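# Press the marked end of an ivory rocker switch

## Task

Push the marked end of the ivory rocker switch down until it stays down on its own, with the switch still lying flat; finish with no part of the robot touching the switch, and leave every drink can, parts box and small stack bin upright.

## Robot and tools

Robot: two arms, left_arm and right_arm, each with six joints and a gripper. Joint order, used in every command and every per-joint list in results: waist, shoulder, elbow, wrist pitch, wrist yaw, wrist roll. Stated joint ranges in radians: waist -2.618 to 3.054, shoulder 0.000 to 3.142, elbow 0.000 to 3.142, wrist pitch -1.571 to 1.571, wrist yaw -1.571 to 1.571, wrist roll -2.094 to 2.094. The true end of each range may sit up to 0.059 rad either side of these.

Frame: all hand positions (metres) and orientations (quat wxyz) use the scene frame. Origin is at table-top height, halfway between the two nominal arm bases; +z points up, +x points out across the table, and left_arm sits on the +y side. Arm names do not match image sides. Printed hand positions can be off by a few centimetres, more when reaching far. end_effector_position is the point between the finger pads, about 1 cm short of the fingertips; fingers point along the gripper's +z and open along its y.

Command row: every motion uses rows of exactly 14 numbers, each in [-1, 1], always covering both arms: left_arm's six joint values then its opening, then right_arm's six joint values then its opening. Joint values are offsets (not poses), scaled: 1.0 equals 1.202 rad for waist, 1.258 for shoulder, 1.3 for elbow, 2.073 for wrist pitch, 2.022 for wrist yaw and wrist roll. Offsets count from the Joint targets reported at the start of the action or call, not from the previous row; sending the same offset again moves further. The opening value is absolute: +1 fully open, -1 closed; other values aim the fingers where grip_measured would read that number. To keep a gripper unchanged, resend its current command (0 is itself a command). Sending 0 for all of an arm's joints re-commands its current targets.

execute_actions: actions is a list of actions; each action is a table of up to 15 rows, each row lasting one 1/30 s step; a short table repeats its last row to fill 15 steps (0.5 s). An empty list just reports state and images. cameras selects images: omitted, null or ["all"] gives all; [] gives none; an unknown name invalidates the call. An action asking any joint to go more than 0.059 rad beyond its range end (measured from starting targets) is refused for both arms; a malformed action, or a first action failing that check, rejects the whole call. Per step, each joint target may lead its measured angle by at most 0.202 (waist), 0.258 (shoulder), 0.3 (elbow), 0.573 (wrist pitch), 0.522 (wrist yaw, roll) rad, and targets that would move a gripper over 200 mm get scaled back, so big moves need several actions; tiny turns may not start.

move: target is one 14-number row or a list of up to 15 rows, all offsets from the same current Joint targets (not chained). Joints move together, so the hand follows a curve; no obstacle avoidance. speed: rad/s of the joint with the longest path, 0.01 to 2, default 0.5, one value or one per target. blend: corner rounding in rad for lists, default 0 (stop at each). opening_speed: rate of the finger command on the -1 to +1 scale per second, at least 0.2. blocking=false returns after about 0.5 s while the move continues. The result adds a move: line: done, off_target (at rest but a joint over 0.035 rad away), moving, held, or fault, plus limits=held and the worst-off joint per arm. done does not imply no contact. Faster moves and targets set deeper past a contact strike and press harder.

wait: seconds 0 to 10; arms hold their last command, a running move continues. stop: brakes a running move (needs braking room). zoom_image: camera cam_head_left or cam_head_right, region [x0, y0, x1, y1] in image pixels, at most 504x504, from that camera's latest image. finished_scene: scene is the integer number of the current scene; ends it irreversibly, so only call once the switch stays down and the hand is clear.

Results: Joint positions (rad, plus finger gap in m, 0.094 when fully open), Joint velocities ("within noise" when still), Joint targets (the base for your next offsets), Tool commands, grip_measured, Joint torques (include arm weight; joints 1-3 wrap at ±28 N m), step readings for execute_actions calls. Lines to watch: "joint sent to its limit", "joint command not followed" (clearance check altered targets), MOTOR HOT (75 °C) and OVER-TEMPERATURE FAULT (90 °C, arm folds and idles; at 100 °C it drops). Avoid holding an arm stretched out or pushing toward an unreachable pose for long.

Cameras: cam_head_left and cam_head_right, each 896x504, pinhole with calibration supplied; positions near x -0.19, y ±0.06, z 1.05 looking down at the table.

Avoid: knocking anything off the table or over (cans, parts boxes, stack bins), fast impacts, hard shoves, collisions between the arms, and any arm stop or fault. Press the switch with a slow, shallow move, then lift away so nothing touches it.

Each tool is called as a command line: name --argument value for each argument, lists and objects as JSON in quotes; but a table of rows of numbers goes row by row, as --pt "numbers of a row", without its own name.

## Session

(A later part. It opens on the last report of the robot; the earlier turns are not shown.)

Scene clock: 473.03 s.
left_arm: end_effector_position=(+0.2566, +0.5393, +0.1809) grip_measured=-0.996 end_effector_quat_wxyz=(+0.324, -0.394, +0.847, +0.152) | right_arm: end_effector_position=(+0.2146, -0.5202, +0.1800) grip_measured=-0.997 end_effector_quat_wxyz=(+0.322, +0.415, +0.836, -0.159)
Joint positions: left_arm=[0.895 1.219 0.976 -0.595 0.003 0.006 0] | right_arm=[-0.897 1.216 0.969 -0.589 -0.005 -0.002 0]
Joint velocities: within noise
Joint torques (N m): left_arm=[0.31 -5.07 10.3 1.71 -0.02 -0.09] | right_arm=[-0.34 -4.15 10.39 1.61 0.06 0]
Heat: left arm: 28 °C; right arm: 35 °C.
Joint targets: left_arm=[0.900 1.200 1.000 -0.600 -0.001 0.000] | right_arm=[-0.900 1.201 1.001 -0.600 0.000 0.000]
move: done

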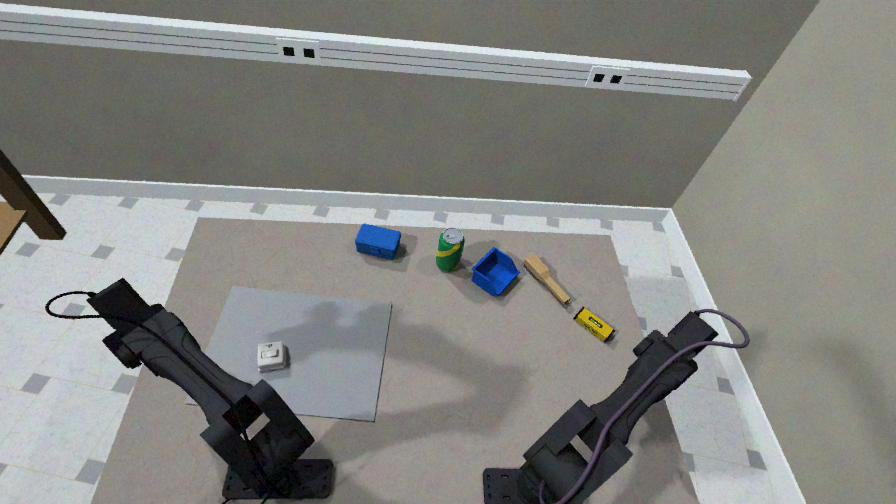

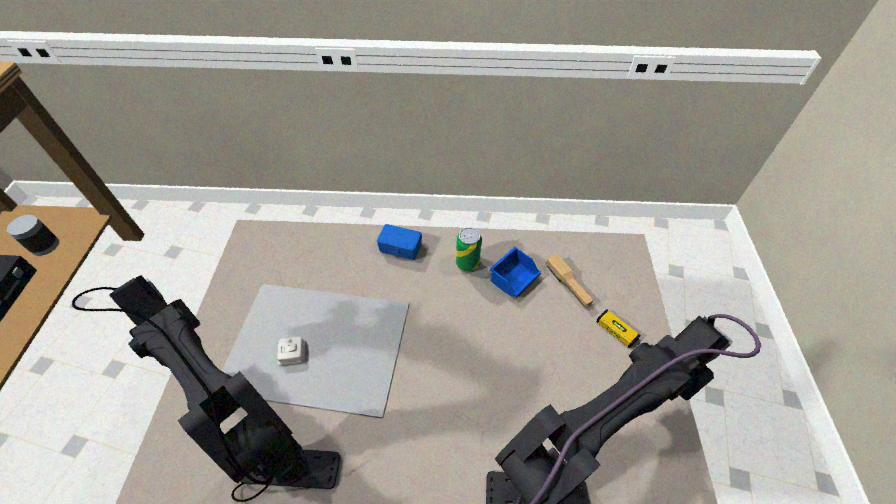

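move --target '[-0.7488,0.278,-0.5,0.7236,0,0,-1,0.7488,0.278,-0.5,0.7236,0,0,-1]' --speed '[1.5]' --cameras '[]'

move --pt "0.4347 -0.2782 0.5 -0.7236 0.1039 0 -1 0 0 0 0 0 0 -1" --pt "0.4347 0.12 0.5978 -0.9967 0.2077 0 -1 0 0 0 0 0 0 -1" --pt "0.4347 0.17 0.521 -0.9182 0.2077 0 -1 0 0 0 0 0 0 -1" --pt "0.4347 0.1747 0.521 -0.9182 0.2077 0 -1 0 0 0 0 0 0 -1" --pt "0.4347 0.0246 0.5978 -0.9967 0.2077 0 -1 0 0 0 0 0 0 -1" --speed '[1.2,1.0,0.18,0.01,0.6]' --blend '[0.15,0,0,0,0]'

zoom_image --camera "cam_head_left" --region '[245, 320, 325, 380]'

zoom_image --camera "cam_head_right" --region '[255, 320, 335, 380]'

Scene clock: 481.97 s.
left_arm: end_effector_position=(+0.4317, +0.2678, +0.1051) grip_measured=-0.996 end_effector_quat_wxyz=(+0.593, +0.007, +0.805, -0.002) | right_arm: end_effector_position=(+0.4053, -0.2560, +0.1115) grip_measured=-0.997 end_effector_quat_wxyz=(+0.601, +0.012, +0.799, -0.010)
Joint positions: left_arm=[0.005 1.536 0.355 0.881 0 0.006 0] | right_arm=[-0.004 1.538 0.367 0.89 -0.002 -0.002 0]
Joint velocities: within noise
Joint torques (N m): left_arm=[-0.46 -3.64 5.37 2.35 0.03 -0.08] | right_arm=[0.34 -3.36 4.44 2.18 0.01 -0.01]
Heat: left arm: 29 °C; right arm: 35 °C.
Joint targets: left_arm=[0.000 1.550 0.350 0.900 0.000 0.000] | right_arm=[0.000 1.550 0.350 0.900 0.000 0.000]
move: done
No camera images: "cameras" was empty.

Scene clock: 486.63 s.
left_arm: end_effector_position=(+0.2925, +0.3341, +0.0892) grip_measured=-0.996 end_effector_quat_wxyz=(+0.020, -0.248, +0.947, -0.204) | right_arm: end_effector_position=(+0.4053, -0.2560, +0.1116) grip_measured=-0.997 end_effector_quat_wxyz=(+0.602, +0.012, +0.799, -0.010)
Joint positions: left_arm=[0.521 1.595 1.115 -1.157 0.408 0.006 0] | right_arm=[-0.004 1.538 0.367 0.891 -0.002 -0.002 0]
Joint velocities: within noise
Joint torques (N m): left_arm=[0.06 -6.86 7.62 0.33 0.42 -0.09] | right_arm=[0.32 -3.37 4.44 2.21 0.01 0]
Heat: left arm: 28 °C; right arm: 36 °C.
Joint targets: left_arm=[0.522 1.581 1.127 -1.166 0.420 0.000] | right_arm=[0.000 1.550 0.350 0.900 0.000 0.000]
move: done

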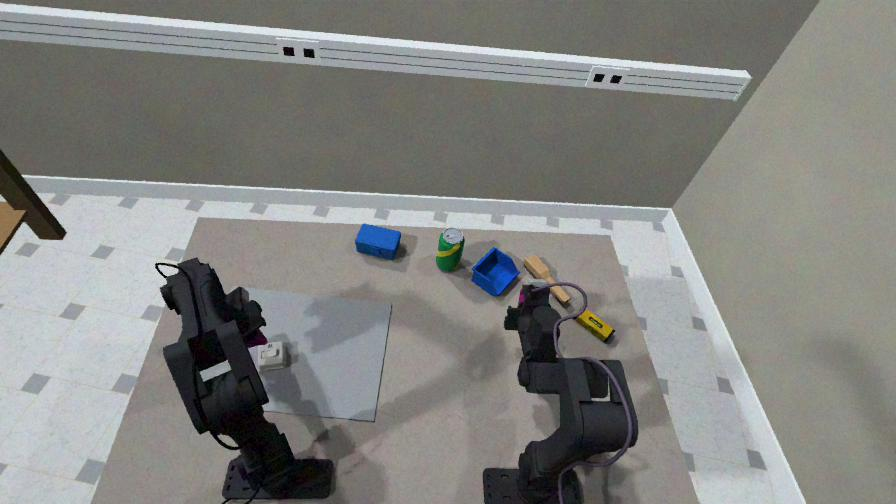

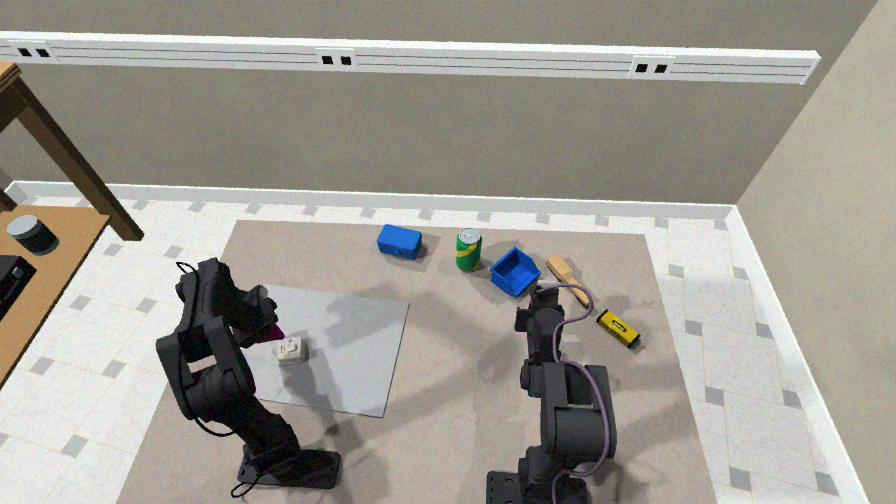

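Scaled by 6.300 from the camera's 896x504 image, which has a finer 1280x720 frame.

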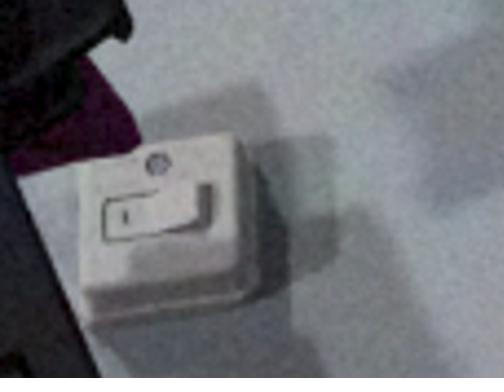

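Scaled by 6.300 from the camera's 896x504 image, which has a finer 1280x720 frame.

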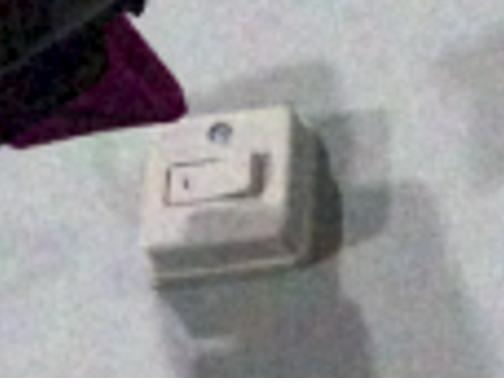

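move --pt "-0.0141 0.0953 0 0 0 0 -1 0 0 0 0 0 0 -1" --pt "-0.0141 0.1453 -0.0768 0.0784 0 0 -1 0 0 0 0 0 0 -1" --speed '[0.6,0.18]'

zoom_image --camera "cam_head_right" --region '[255, 320, 335, 380]'

Scene clock: 505.70 s.
left_arm: end_effector_position=(+0.2887, +0.3290, +0.0391) grip_measured=-0.996 end_effector_quat_wxyz=(-0.031, -0.253, +0.942, -0.217) | right_arm: end_effector_position=(+0.4054, -0.2560, +0.1117) grip_measured=-0.997 end_effector_quat_wxyz=(+0.602, +0.012, +0.798, -0.010)
Joint positions: left_arm=[0.511 1.737 1.047 -1.052 0.41 0.006 0] | right_arm=[-0.004 1.538 0.367 0.892 -0.002 -0.002 0]
Joint velocities: within noise
Joint torques (N m): left_arm=[-0.62 -4.33 4.22 0.7 0.38 -0.07] | right_arm=[0.32 -3.37 4.44 2.21 0.01 -0.01]
Heat: left arm: 28 °C; right arm: 38 °C.
Joint targets: left_arm=[0.505 1.763 1.027 -1.003 0.419 0.000] | right_arm=[0.000 1.550 0.350 0.900 0.000 0.000]
move: off_target (left_arm); left_arm: the wrist pitch is farthest, 0.049 rad from its target

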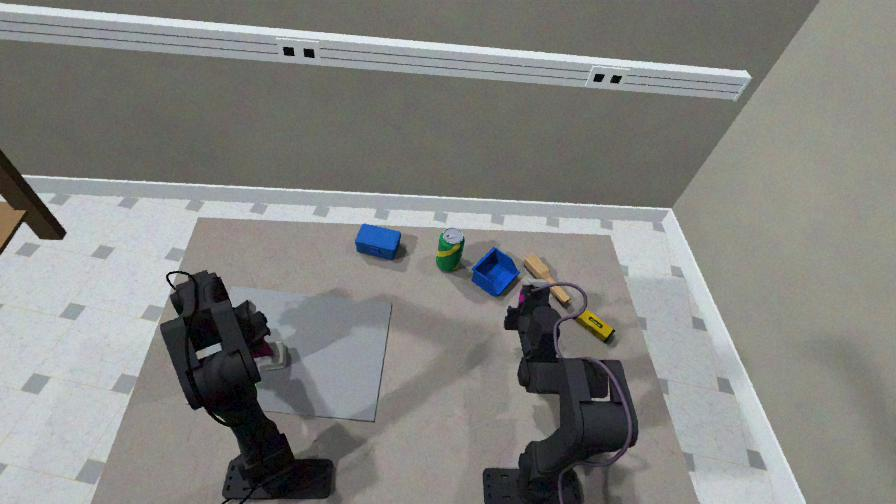

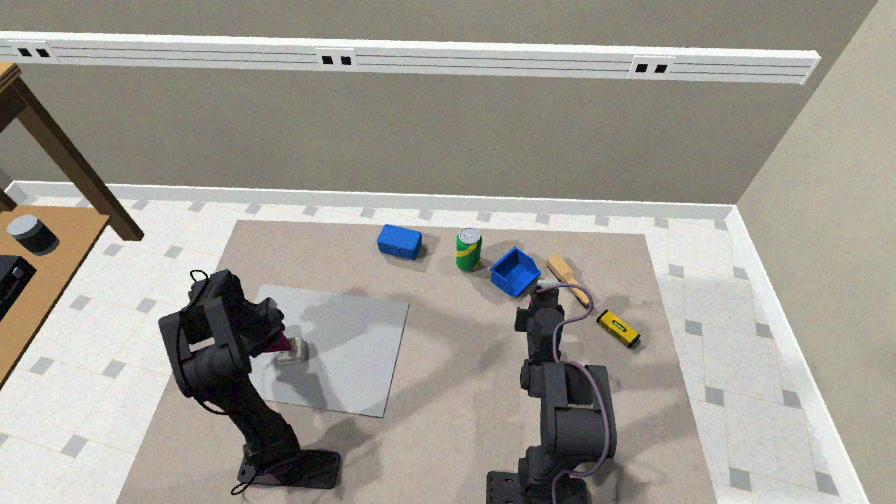

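Scaled by 6.300 from the camera's 896x504 image, which has a finer 1280x720 frame.

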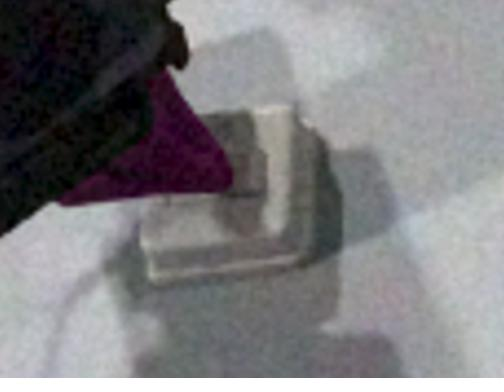

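move --target '[0,0.008,0,0,0,0,-1,0,0,0,0,0,0,-1]' --speed '[0.05]' --cameras '[]'

move --target '[0,-0.14,0.0768,-0.0784,0,0,-1,0,0,0,0,0,0,-1]' --speed '[0.6]'

zoom_image --camera "cam_head_left" --region '[245, 320, 325, 380]'

zoom_image --camera "cam_head_right" --region '[255, 320, 335, 380]'

Scene clock: 514.30 s.
left_arm: end_effector_position=(+0.2887, +0.3290, +0.0391) grip_measured=-0.996 end_effector_quat_wxyz=(-0.031, -0.253, +0.942, -0.217) | right_arm: end_effector_position=(+0.4054, -0.2560, +0.1117) grip_measured=-0.997 end_effector_quat_wxyz=(+0.602, +0.012, +0.798, -0.010)
Joint positions: left_arm=[0.511 1.737 1.047 -1.052 0.41 0.006 0] | right_arm=[-0.004 1.538 0.367 0.892 -0.002 -0.002 0]
Joint velocities: within noise
Joint torques (N m): left_arm=[-0.51 -3.49 4.12 0.71 0.38 -0.07] | right_arm=[0.32 -3.36 4.44 2.21 0.01 -0.01]
Heat: left arm: 28 °C; right arm: 38 °C.
Joint targets: left_arm=[0.505 1.773 1.027 -1.003 0.419 0.000] | right_arm=[0.000 1.550 0.350 0.900 0.000 0.000]
move: off_target (left_arm); left_arm: the wrist pitch is farthest, 0.049 rad from its target
No camera images: "cameras" was empty.

Scene clock: 515.40 s.
left_arm: end_effector_position=(+0.2922, +0.3308, +0.0841) grip_measured=-0.996 end_effector_quat_wxyz=(+0.008, -0.245, +0.947, -0.208) | right_arm: end_effector_position=(+0.4054, -0.2560, +0.1117) grip_measured=-0.997 end_effector_quat_wxyz=(+0.602, +0.012, +0.798, -0.010)
Joint positions: left_arm=[0.511 1.616 1.113 -1.157 0.41 0.006 0] | right_arm=[-0.004 1.538 0.367 0.892 -0.002 -0.002 0]
Joint velocities: within noise
Joint torques (N m): left_arm=[-0.53 -7.24 7.76 0.26 0.38 -0.06] | right_arm=[0.34 -3.37 4.42 2.21 0.02 -0.01]
Heat: left arm: 28 °C; right arm: 38 °C.
Joint targets: left_arm=[0.505 1.597 1.127 -1.166 0.419 0.000] | right_arm=[0.000 1.550 0.350 0.900 0.000 0.000]
move: done

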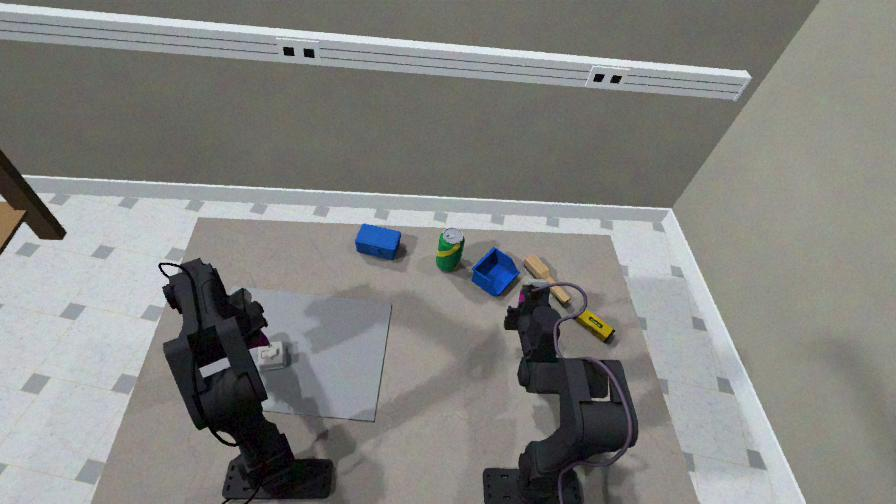

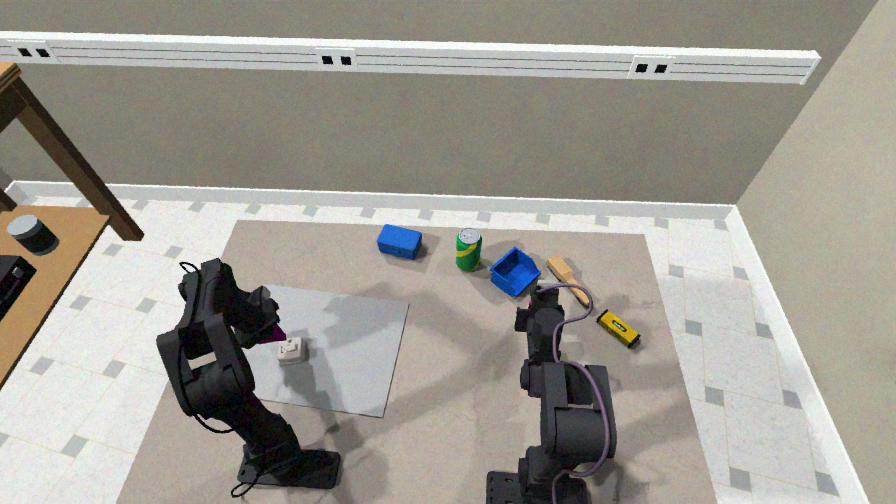

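Scaled by 6.300 from the camera's 896x504 image, which has a finer 1280x720 frame.

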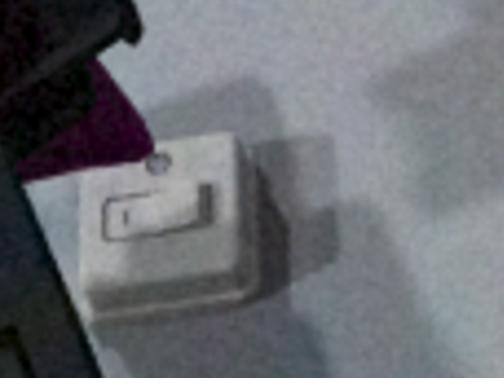

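Scaled by 6.300 from the camera's 896x504 image, which has a finer 1280x720 frame.

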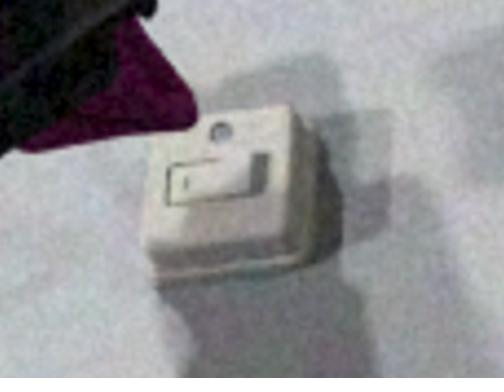

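move --pt "0 0.0886 0.0076 0 0 0 -1 0 0 0 0 0 0 -1" --pt "0 0.1396 -0.0682 0.0773 0 0 -1 0 0 0 0 0 0 -1" --speed '[0.6,0.18]' --cameras '[]'

move --target '[0,0.0038,-0.0055,0.0058,0,0,-1,0,0,0,0,0,0,-1]' --speed '[0.1]' --cameras '[]'

move --target '[0,0.0038,-0.0055,0.0058,0,0,-1,0,0,0,0,0,0,-1]' --speed '[0.1]' --cameras '[]'

move --target '[0,0.0038,-0.0055,0.0058,0,0,-1,0,0,0,0,0,0,-1]' --speed '[0.1]' --cameras '[]'

Scene clock: 523.40 s.
left_arm: end_effector_position=(+0.2911, +0.3300, +0.0387) grip_measured=-0.996 end_effector_quat_wxyz=(-0.031, -0.253, +0.942, -0.218) | right_arm: end_effector_position=(+0.4054, -0.2560, +0.1117) grip_measured=-0.997 end_effector_quat_wxyz=(+0.602, +0.012, +0.798, -0.010)
Joint positions: left_arm=[0.511 1.747 1.057 -1.052 0.411 0.006 0] | right_arm=[-0.004 1.538 0.367 0.892 -0.002 -0.002 0]
Joint velocities: within noise
Joint torques (N m): left_arm=[-0.51 -4.4 4.29 0.7 0.38 -0.06] | right_arm=[0.32 -3.36 4.44 2.2 0.02 -0.01]
Heat: left arm: 28 °C; right arm: 39 °C.
Joint targets: left_arm=[0.505 1.773 1.039 -1.006 0.419 0.000] | right_arm=[0.000 1.550 0.350 0.900 0.000 0.000]
move: off_target (left_arm); left_arm: the wrist pitch is farthest, 0.047 rad from its target
No camera images: "cameras" was empty.

Scene clock: 524.10 s.
left_arm: end_effector_position=(+0.2912, +0.3299, +0.0385) grip_measured=-0.996 end_effector_quat_wxyz=(-0.031, -0.253, +0.942, -0.218) | right_arm: end_effector_position=(+0.4054, -0.2560, +0.1117) grip_measured=-0.997 end_effector_quat_wxyz=(+0.602, +0.012, +0.798, -0.010)
Joint positions: left_arm=[0.511 1.747 1.056 -1.051 0.412 0.006 0] | right_arm=[-0.004 1.538 0.367 0.892 -0.002 -0.002 0]
Joint velocities: within noise
Joint torques (N m): left_arm=[-0.55 -4.11 3.63 0.82 0.38 -0.09] | right_arm=[0.32 -3.34 4.44 2.21 0.01 -0.01]
Heat: left arm: 28 °C; right arm: 39 °C.
Joint targets: left_arm=[0.505 1.778 1.032 -0.994 0.420 0.000] | right_arm=[0.000 1.550 0.350 0.900 0.000 0.000]
move: off_target (left_arm); left_arm: the wrist pitch is farthest, 0.057 rad from its target
No camera images: "cameras" was empty.

Scene clock: 524.80 s.
left_arm: end_effector_position=(+0.2910, +0.3297, +0.0382) grip_measured=-0.996 end_effector_quat_wxyz=(-0.031, -0.253, +0.942, -0.218) | right_arm: end_effector_position=(+0.4054, -0.2560, +0.1117) grip_measured=-0.997 end_effector_quat_wxyz=(+0.602, +0.012, +0.798, -0.010)
Joint positions: left_arm=[0.511 1.747 1.054 -1.05 0.412 0.006 0] | right_arm=[-0.004 1.538 0.367 0.892 -0.002 -0.002 0]
Joint velocities: within noise
Joint torques (N m): left_arm=[-0.49 -3.54 3.19 0.93 0.36 -0.07] | right_arm=[0.34 -3.37 4.42 2.21 0.02 -0.01]
Heat: left arm: 28 °C; right arm: 39 °C.
Joint targets: left_arm=[0.505 1.783 1.024 -0.982 0.419 0.000] | right_arm=[0.000 1.550 0.350 0.900 0.000 0.000]
move: off_target (left_arm); left_arm: the wrist pitch is farthest, 0.068 rad from its target
No camera images: "cameras" was empty.

Scene clock: 525.60 s.
left_arm: end_effector_position=(+0.2914, +0.3275, +0.0376) grip_measured=-0.996 end_effector_quat_wxyz=(-0.029, -0.253, +0.941, -0.225) | right_arm: end_effector_position=(+0.4054, -0.2560, +0.1117) grip_measured=-0.997 end_effector_quat_wxyz=(+0.602, +0.012, +0.798, -0.010)
Joint positions: left_arm=[0.511 1.747 1.047 -1.043 0.425 0.006 0] | right_arm=[-0.004 1.538 0.367 0.892 -0.002 -0.002 0]
Joint velocities: within noise
Joint torques (N m): left_arm=[-0.51 -3.29 3.02 0.95 0.24 -0.06] | right_arm=[0.34 -3.37 4.44 2.2 0.01 -0.01]
Heat: left arm: 28 °C; right arm: 39 °C.
Joint targets: left_arm=[0.505 1.787 1.017 -0.970 0.419 0.000] | right_arm=[0.000 1.550 0.350 0.900 0.000 0.000]
move: off_target (left_arm); left_arm: the wrist pitch is farthest, 0.073 rad from its target
No camera images: "cameras" was empty.

zoom_image --camera "cam_head_right" --region '[255, 320, 335, 380]'

execute_actions --actions '[]'

zoom_image --camera "cam_head_right" --region '[255, 320, 335, 380]'

zoom_image --camera "cam_head_left" --region '[245, 320, 325, 380]'

Scaled by 6.300 from the camera's 896x504 image, which has a finer 1280x720 frame.

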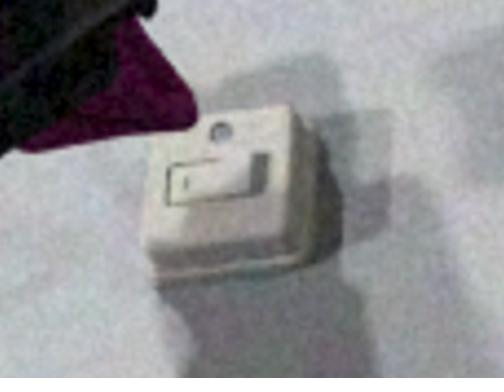

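Scene clock: 527.27 s.
left_arm: end_effector_position=(+0.2914, +0.3275, +0.0376) grip_measured=-0.996 end_effector_quat_wxyz=(-0.029, -0.253, +0.941, -0.225) | right_arm: end_effector_position=(+0.4054, -0.2560, +0.1117) grip_measured=-0.997 end_effector_quat_wxyz=(+0.602, +0.012, +0.798, -0.010)
Joint positions: left_arm=[0.511 1.747 1.047 -1.043 0.425 0.006 0] | right_arm=[-0.004 1.538 0.367 0.892 -0.002 -0.002 0]
Joint velocities: within noise
Joint torques (N m): left_arm=[-0.54 -3.23 3.11 0.96 0.22 -0.09] | right_arm=[0.34 -3.36 4.44 2.21 0.01 -0.01]
Heat: left arm: 28 °C; right arm: 39 °C.
Joint targets: left_arm=[0.505 1.787 1.017 -0.970 0.419 0.000] | right_arm=[0.000 1.550 0.350 0.900 0.000 0.000]
Tool commands: left_gripper/opening=-1.0 right_gripper/opening=-1.0

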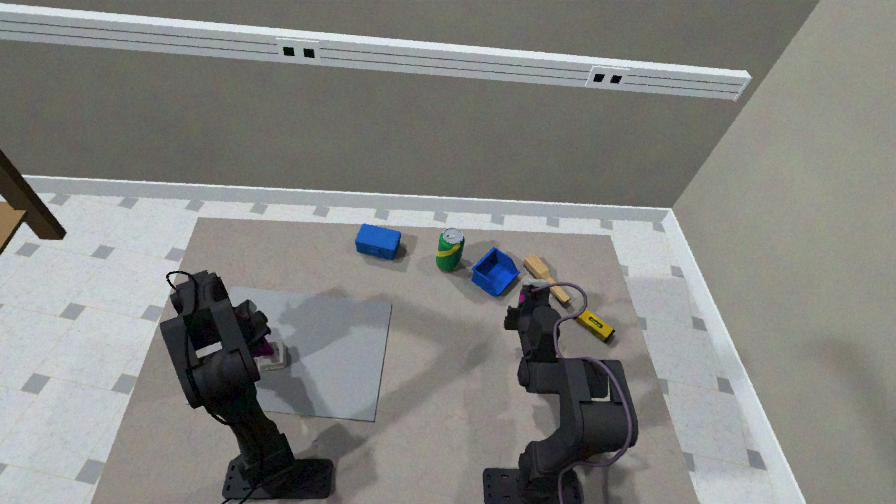

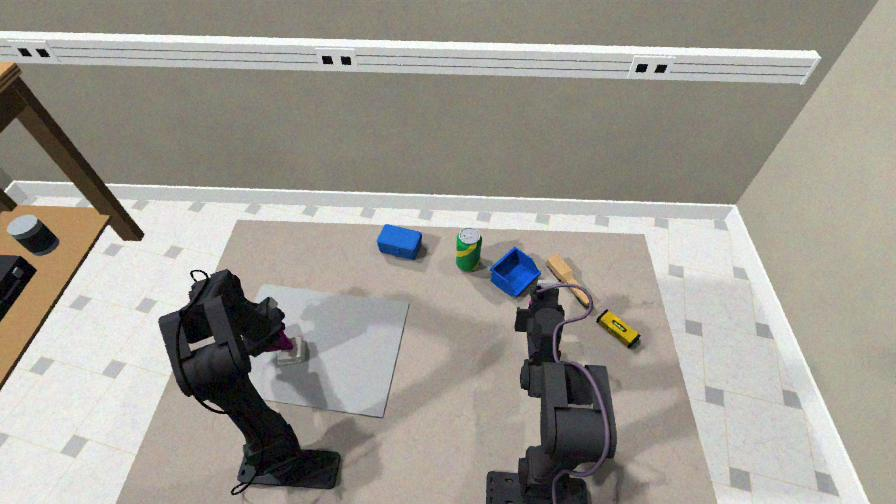

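Scaled by 6.300 from the camera's 896x504 image, which has a finer 1280x720 frame.

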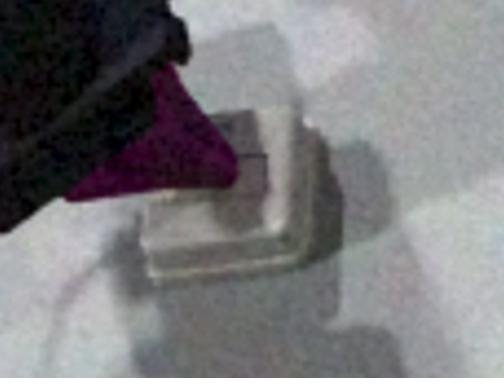

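Scaled by 6.300 from the camera's 896x504 image, which has a finer 1280x720 frame.

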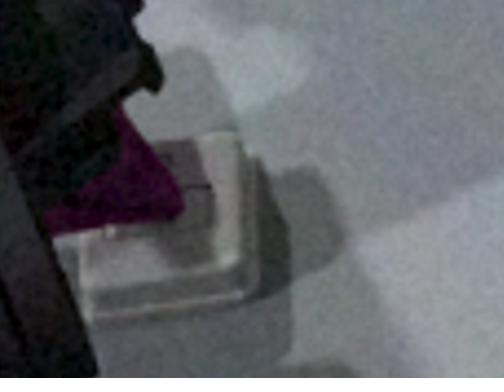

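move --target '[0,-0.1638,0.0847,-0.0946,0,0,-1,0,0,0,0,0,0,-1]' --speed '[0.6]'

zoom_image --camera "cam_head_left" --region '[245, 320, 325, 380]'

zoom_image --camera "cam_head_right" --region '[255, 320, 335, 380]'

Scene clock: 533.83 s.
left_arm: end_effector_position=(+0.2938, +0.3299, +0.0895) grip_measured=-0.996 end_effector_quat_wxyz=(+0.019, -0.243, +0.947, -0.210) | right_arm: end_effector_position=(+0.4054, -0.2560, +0.1117) grip_measured=-0.997 end_effector_quat_wxyz=(+0.602, +0.012, +0.798, -0.010)
Joint positions: left_arm=[0.511 1.597 1.114 -1.157 0.42 0.006 0] | right_arm=[-0.004 1.538 0.367 0.892 -0.002 -0.002 0]
Joint velocities: within noise
Joint torques (N m): left_arm=[-0.44 -6.94 7.79 0.3 0.29 -0.05] | right_arm=[0.31 -3.36 4.44 2.2 0.02 -0.01]
Heat: left arm: 28 °C; right arm: 39 °C.
Joint targets: left_arm=[0.505 1.582 1.127 -1.166 0.420 0.000] | right_arm=[0.000 1.550 0.350 0.900 0.000 0.000]
move: done

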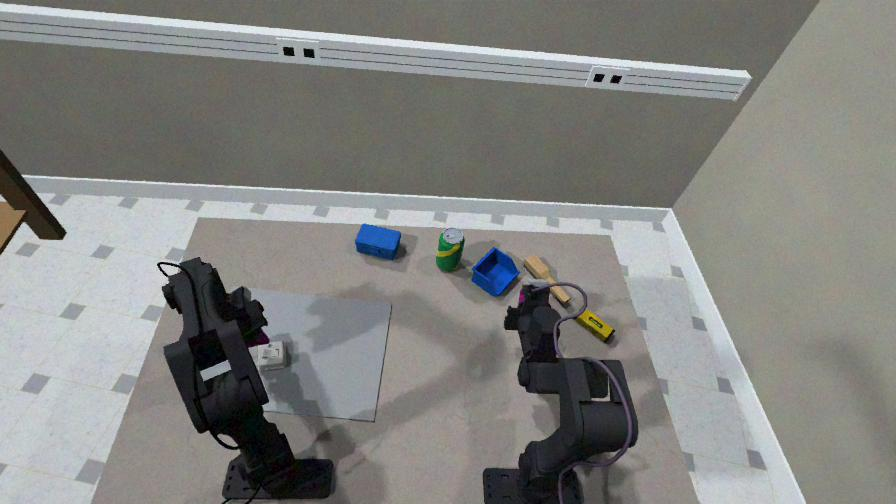

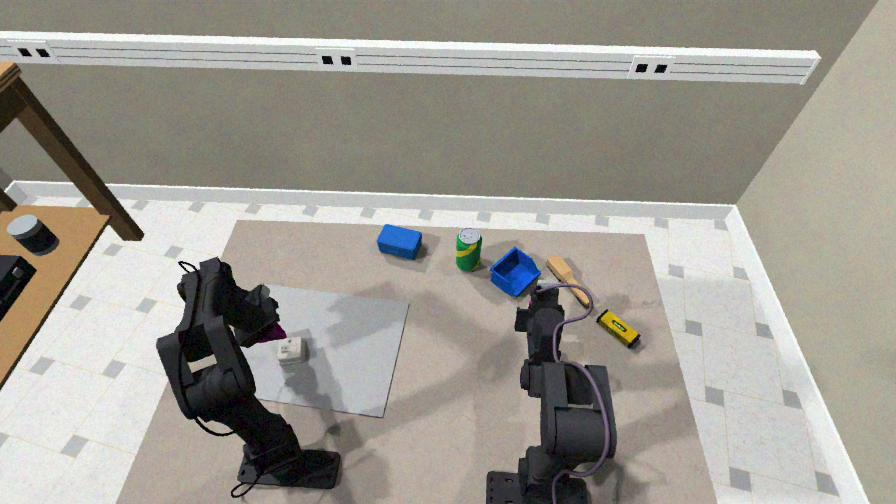

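Scaled by 6.300 from the camera's 896x504 image, which has a finer 1280x720 frame.

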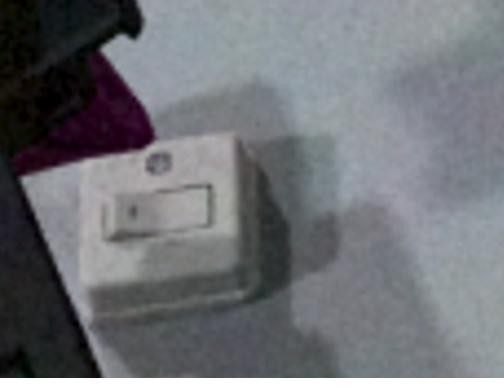

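Scaled by 6.300 from the camera's 896x504 image, which has a finer 1280x720 frame.

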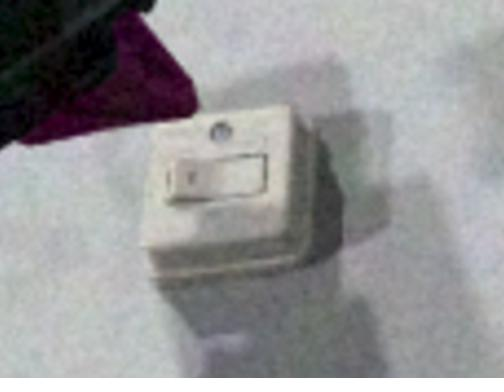

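move --pt "-0.21 -0.3037 -0.0977 0.273 -0.1038 0 -1 0 0 0 0 0 0 -1" --pt "-0.4201 -0.0254 -0.5977 0.9966 -0.2077 0 -1 0 0 0 0 0 0 -1" --speed '[1.2,1.2]' --blend 0.15 --cameras '[]'

move --pt "0.4701 -0.2782 0.5 -0.7236 0.1039 0 -1 0 0 0 0 0 0 -1" --pt "0.4701 0.1316 0.6111 -0.998 0.2077 0 -1 0 0 0 0 0 0 -1" --pt "0.4701 0.194 0.5162 -0.9006 0.2077 0 -1 0 0 0 0 0 0 -1" --pt "0.4701 0.1988 0.5162 -0.9006 0.2077 0 -1 0 0 0 0 0 0 -1" --pt "0.4701 0.0362 0.6111 -0.998 0.2077 0 -1 0 0 0 0 0 0 -1" --speed '[1.2,1.0,0.18,0.01,0.7]' --blend '[0.15,0,0,0,0]'

zoom_image --camera "cam_head_left" --region '[245, 320, 325, 380]'

zoom_image --camera "cam_head_right" --region '[255, 320, 335, 380]'

Scene clock: 543.00 s.
left_arm: end_effector_position=(+0.4316, +0.2664, +0.1050) grip_measured=-0.996 end_effector_quat_wxyz=(+0.593, +0.010, +0.805, -0.006) | right_arm: end_effector_position=(+0.4054, -0.2560, +0.1117) grip_measured=-0.997 end_effector_quat_wxyz=(+0.602, +0.012, +0.798, -0.010)
Joint positions: left_arm=[0.006 1.536 0.355 0.881 0.01 0.006 0] | right_arm=[-0.004 1.538 0.367 0.892 -0.002 -0.002 0]
Joint velocities: within noise
Joint torques (N m): left_arm=[-0.62 -3.75 5.56 2.4 -0.13 -0.07] | right_arm=[0.34 -3.36 4.44 2.2 0.01 -0.01]
Heat: left arm: 28 °C; right arm: 40 °C.
Joint targets: left_arm=[0.000 1.549 0.350 0.900 0.000 0.000] | right_arm=[0.000 1.550 0.350 0.900 0.000 0.000]
move: done
No camera images: "cameras" was empty.

Scene clock: 547.93 s.
left_arm: end_effector_position=(+0.2935, +0.3479, +0.0910) grip_measured=-0.996 end_effector_quat_wxyz=(+0.027, -0.271, +0.940, -0.207) | right_arm: end_effector_position=(+0.4054, -0.2560, +0.1118) grip_measured=-0.997 end_effector_quat_wxyz=(+0.602, +0.012, +0.798, -0.010)
Joint positions: left_arm=[0.57 1.608 1.133 -1.16 0.417 0.006 0] | right_arm=[-0.004 1.538 0.367 0.892 -0.002 -0.002 0]
Joint velocities: within noise
Joint torques (N m): left_arm=[-0.4 -6.82 7.62 0.3 0.31 -0.07] | right_arm=[0.34 -3.34 4.42 2.21 0.01 -0.01]
Heat: left arm: 28 °C; right arm: 40 °C.
Joint targets: left_arm=[0.565 1.595 1.145 -1.169 0.420 0.000] | right_arm=[0.000 1.550 0.350 0.900 0.000 0.000]
move: done

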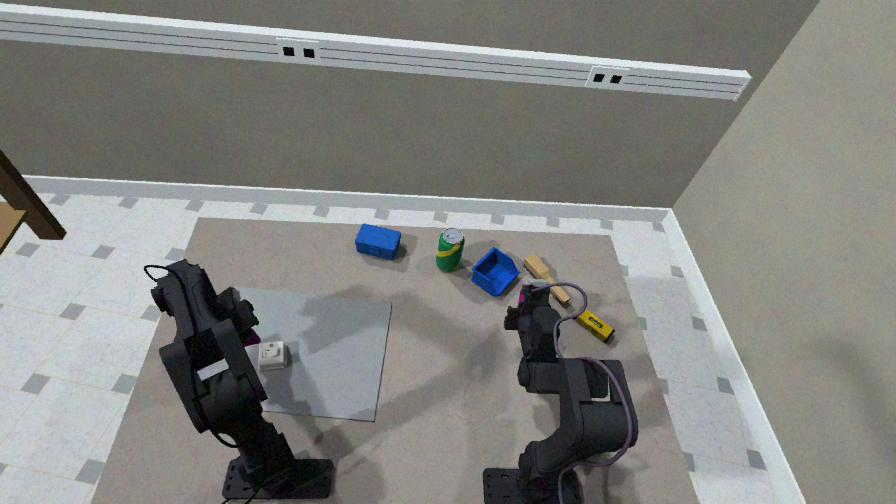

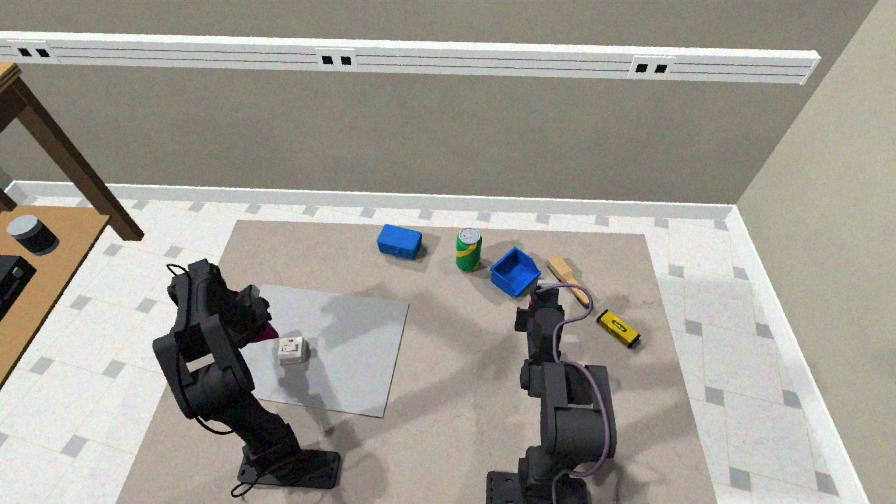

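Scaled by 6.300 from the camera's 896x504 image, which has a finer 1280x720 frame.

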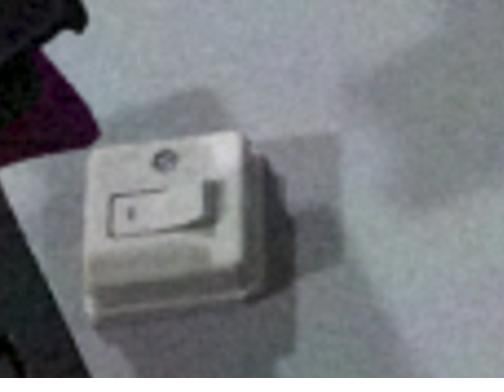

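Scaled by 6.300 from the camera's 896x504 image, which has a finer 1280x720 frame.

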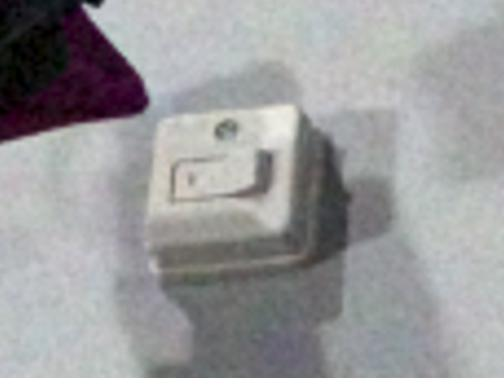

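move --pt "0 0 0 0 0 0 -1 -0.077 -0.2782 0.5 -0.7236 -0.1039 0 -1" --pt "0 0 0 0 0 0 -1 -0.077 0.1456 0.6272 -0.9996 -0.2077 0 -1" --speed '[1.2,1.0]' --blend '[0.15,0]'

zoom_image --camera "cam_head_left" --region '[480, 310, 560, 370]'

zoom_image --camera "cam_head_right" --region '[480, 310, 560, 370]'

Scene clock: 554.10 s.
left_arm: end_effector_position=(+0.2934, +0.3478, +0.0910) grip_measured=-0.996 end_effector_quat_wxyz=(+0.027, -0.271, +0.940, -0.207) | right_arm: end_effector_position=(+0.2660, -0.2038, +0.0631) grip_measured=-0.997 end_effector_quat_wxyz=(-0.076, +0.075, +0.973, +0.204)
Joint positions: left_arm=[0.57 1.608 1.133 -1.16 0.417 0.006 0] | right_arm=[-0.088 1.723 1.134 -1.163 -0.402 -0.002 0]
Joint velocities: within noise
Joint torques (N m): left_arm=[-0.46 -6.78 7.62 0.33 0.29 -0.11] | right_arm=[-0.39 -5.19 8.59 -0.04 -0.42 -0.01]
Heat: left arm: 28 °C; right arm: 39 °C.
Joint targets: left_arm=[0.565 1.595 1.145 -1.169 0.420 0.000] | right_arm=[-0.092 1.733 1.166 -1.172 -0.420 0.000]
move: done

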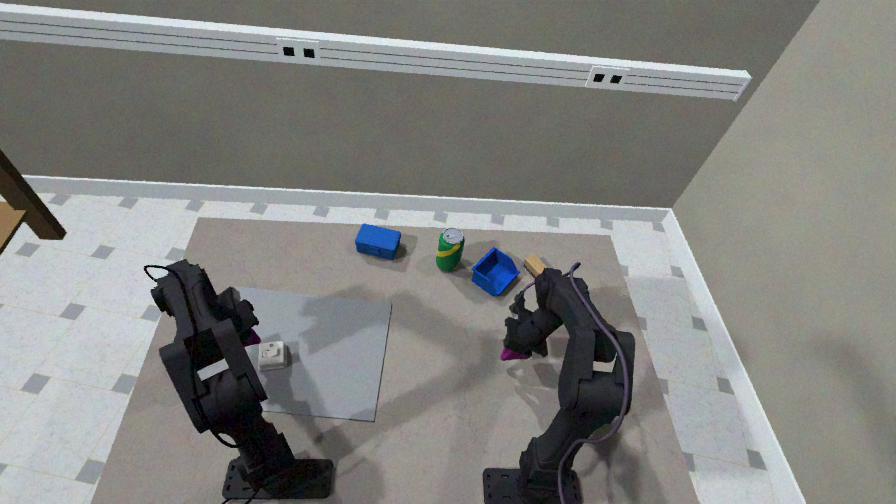

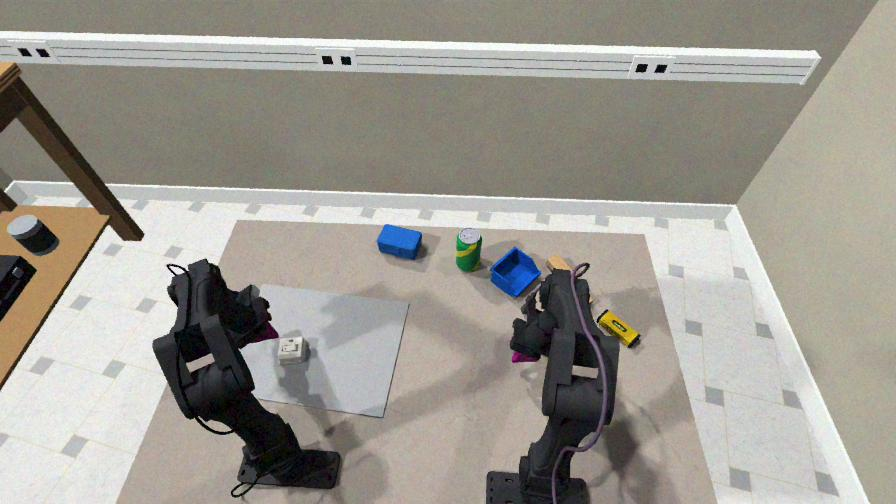

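Scaled by 6.300 from the camera's 896x504 image, which has a finer 1280x720 frame.

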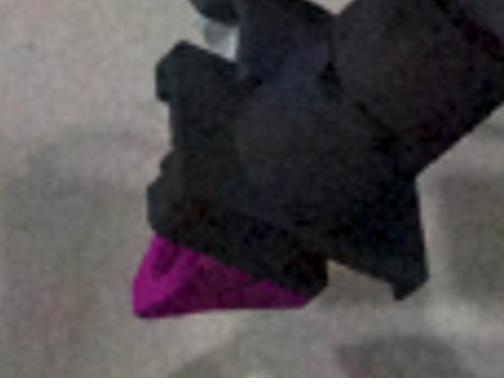

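Scaled by 6.300 from the camera's 896x504 image, which has a finer 1280x720 frame.

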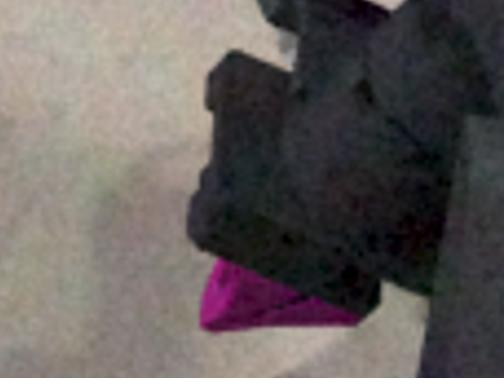

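move --target '[0,0,0,0,0,0,-1,0,0.0455,-0.0726,0.0727,0,0,-1]' --speed '[0.18]' --cameras '[]'

Scene clock: 557.80 s.
left_arm: end_effector_position=(+0.2933, +0.3477, +0.0911) grip_measured=-0.996 end_effector_quat_wxyz=(+0.026, -0.271, +0.940, -0.207) | right_arm: end_effector_position=(+0.2772, -0.2050, +0.0371) grip_measured=-0.997 end_effector_quat_wxyz=(-0.060, +0.071, +0.975, +0.203)
Joint positions: left_arm=[0.57 1.608 1.133 -1.161 0.417 0.006 0] | right_arm=[-0.088 1.773 1.088 -1.034 -0.402 -0.002 0]
Joint velocities: within noise
Joint torques (N m): left_arm=[-0.54 -6.84 7.6 0.32 0.31 -0.08] | right_arm=[-0.38 -5.04 4.33 0.21 -0.45 -0.01]
Heat: left arm: 28 °C; right arm: 38 °C.
Joint targets: left_arm=[0.565 1.595 1.145 -1.169 0.420 0.000] | right_arm=[-0.092 1.791 1.071 -1.021 -0.420 0.000]
move: done
No camera images: "cameras" was empty.

move --pt "-0.4832 0.1281 0.0368 -0.0037 0 0 -1 0 -0.0459 0.0726 -0.0727 0 0 -1" --pt "-0.4832 0.1281 0.0368 -0.0037 0 0 -1 0 0.2146 0.4115 -0.1274 0 0 -1" --speed '[0.8,0.8]' --cameras '[]'

move --target '[0,0.045,-0.0716,0.0722,0,0,-1,0,0.0326,-0.0715,0.0646,0,0,-1]' --speed '[0.18]'

Scene clock: 569.80 s.
left_arm: end_effector_position=(+0.2954, +0.1924, +0.0664) grip_measured=-0.996 end_effector_quat_wxyz=(-0.086, +0.002, +0.975, -0.203) | right_arm: end_effector_position=(+0.3556, -0.2140, +0.0674) grip_measured=-0.997 end_effector_quat_wxyz=(-0.071, +0.074, +0.973, +0.205)
Joint positions: left_arm=[-0.016 1.739 1.166 -1.167 0.413 0.006 0] | right_arm=[-0.088 2.038 1.574 -1.276 -0.404 -0.002 0]
Joint velocities: within noise
Joint torques (N m): left_arm=[-0.02 -5.42 8.79 0.12 0.36 -0.07] | right_arm=[-0.39 -7.2 8.87 -0.08 -0.43 -0.01]
Heat: left arm: 29 °C; right arm: 36 °C.
Joint targets: left_arm=[-0.016 1.756 1.193 -1.176 0.420 0.001] | right_arm=[-0.092 2.061 1.606 -1.285 -0.420 0.000]
move: done
No camera images: "cameras" was empty.

Scene clock: 571.23 s.
left_arm: end_effector_position=(+0.3006, +0.1922, +0.0359) grip_measured=-0.996 end_effector_quat_wxyz=(-0.081, +0.003, +0.976, -0.203) | right_arm: end_effector_position=(+0.3663, -0.2153, +0.0414) grip_measured=-0.997 end_effector_quat_wxyz=(-0.057, +0.071, +0.975, +0.204)
Joint positions: left_arm=[-0.016 1.795 1.105 -1.041 0.413 0.006 0] | right_arm=[-0.088 2.078 1.531 -1.164 -0.404 -0.002 0]
Joint velocities: within noise
Joint torques (N m): left_arm=[0.14 -5.53 5.53 0.4 0.35 -0.07] | right_arm=[-0.4 -7.39 4.57 0.2 -0.43 -0.01]
Heat: left arm: 29 °C; right arm: 36 °C.
Joint targets: left_arm=[-0.016 1.813 1.099 -1.027 0.420 0.001] | right_arm=[-0.092 2.102 1.513 -1.151 -0.420 0.000]
move: done

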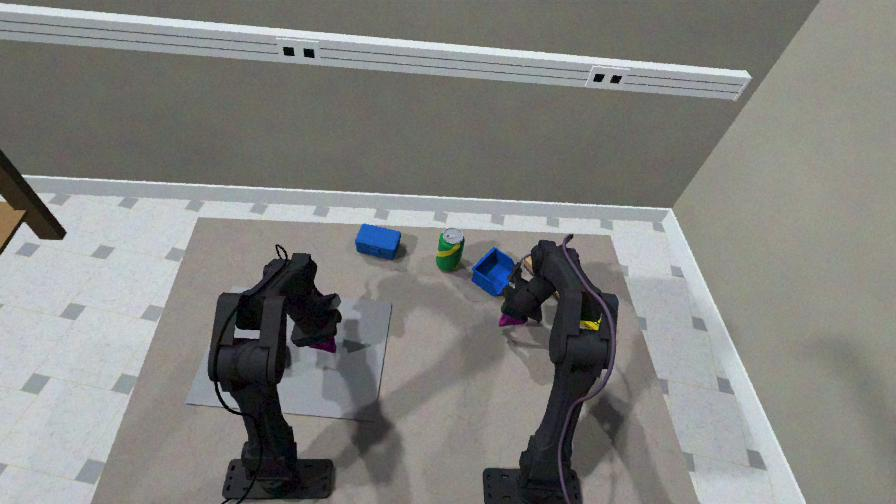

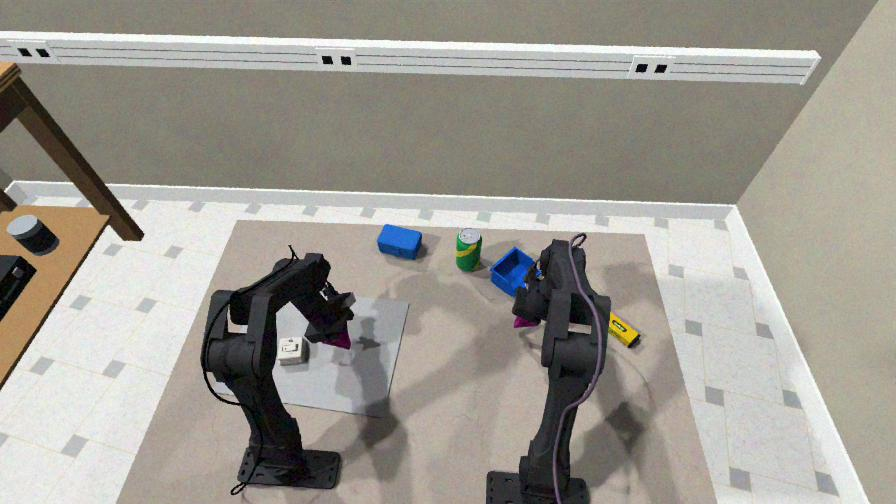

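move --pt "0 -0.1 0 0 0 0 -1 0 -0.1 0 0 0 0 -1" --pt "0.7621 -0.4873 -0.0762 0.206 -0.2077 0 -1 -0.6722 -0.717 -0.3946 0.2658 0.2077 0 -1" --speed '[0.8,1.2]' --blend '[0.05,0]' --cameras '[]'

move --pt "-0.8681 0.5788 0.3238 -0.3123 0.2077 0 -1 0.8282 0.5501 0.2769 -0.3061 -0.2077 0 -1" --pt "-0.8681 0.6091 0.2586 -0.2524 0.2077 0 -1 0.8282 0.5816 0.2122 -0.2461 -0.2077 0 -1" --speed '[1.2,0.18]'

Scene clock: 619.27 s.
left_arm: end_effector_position=(+0.2578, +0.5400, +0.1907) grip_measured=-0.996 end_effector_quat_wxyz=(+0.330, -0.393, +0.845, +0.151) | right_arm: end_effector_position=(+0.2183, -0.5240, +0.2002) grip_measured=-0.997 end_effector_quat_wxyz=(+0.338, +0.412, +0.830, -0.164)
Joint positions: left_arm=[0.897 1.218 1.008 -0.618 0.01 0.006 0] | right_arm=[-0.898 1.212 1.022 -0.611 -0.012 -0.002 0]
Joint velocities: within noise
Joint torques (N m): left_arm=[0.25 -4.92 7.31 1.97 -0.13 -0.08] | right_arm=[-0.23 -3.93 5.89 1.81 0.15 -0.01]
Heat: left arm: 29 °C; right arm: 34 °C.
Joint targets: left_arm=[0.901 1.200 1.000 -0.600 -0.001 0.001] | right_arm=[-0.900 1.200 1.000 -0.600 0.000 0.000]
move: done
No camera images: "cameras" was empty.

Scene clock: 621.67 s.
left_arm: end_effector_position=(+0.3316, +0.1523, +0.0438) grip_measured=-0.996 end_effector_quat_wxyz=(-0.099, +0.067, +0.974, -0.191) | right_arm: end_effector_position=(+0.3016, -0.1521, +0.0436) grip_measured=-0.997 end_effector_quat_wxyz=(-0.090, -0.018, +0.976, +0.196)
Joint positions: left_arm=[-0.149 1.945 1.342 -1.137 0.401 0.006 0] | right_arm=[0.1 1.911 1.293 -1.123 -0.402 -0.002 0]
Joint velocities: within noise
Joint torques (N m): left_arm=[0.5 -6.78 5.6 0.36 0.47 -0.1] | right_arm=[-0.46 -6.13 4.44 0.11 -0.45 -0.01]
Heat: left arm: 29 °C; right arm: 34 °C.
Joint targets: left_arm=[-0.143 1.966 1.336 -1.123 0.419 0.001] | right_arm=[0.095 1.931 1.276 -1.110 -0.420 0.000]
move: done

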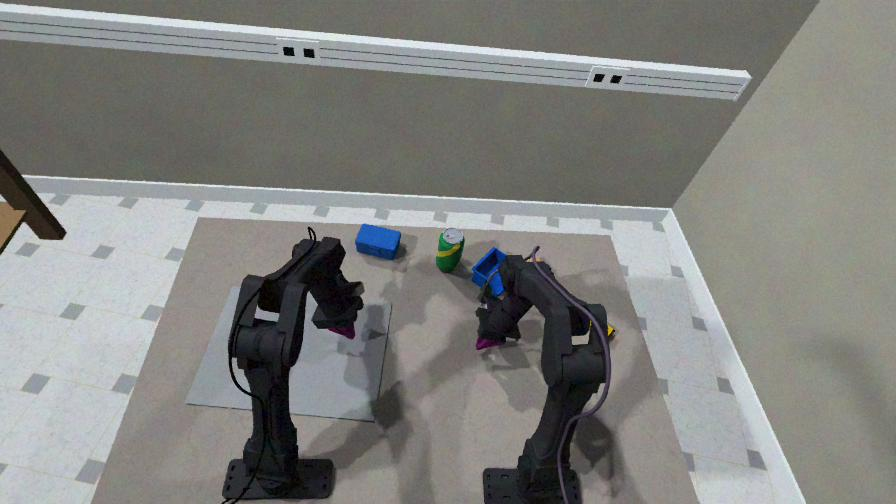

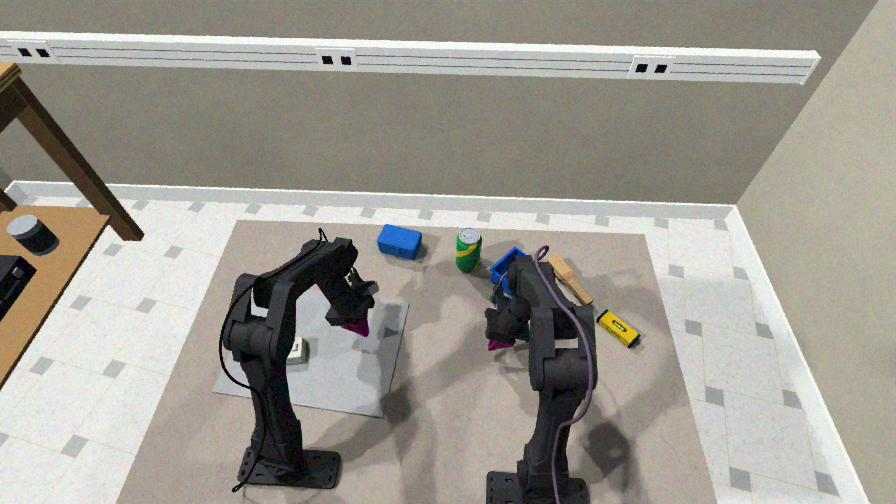

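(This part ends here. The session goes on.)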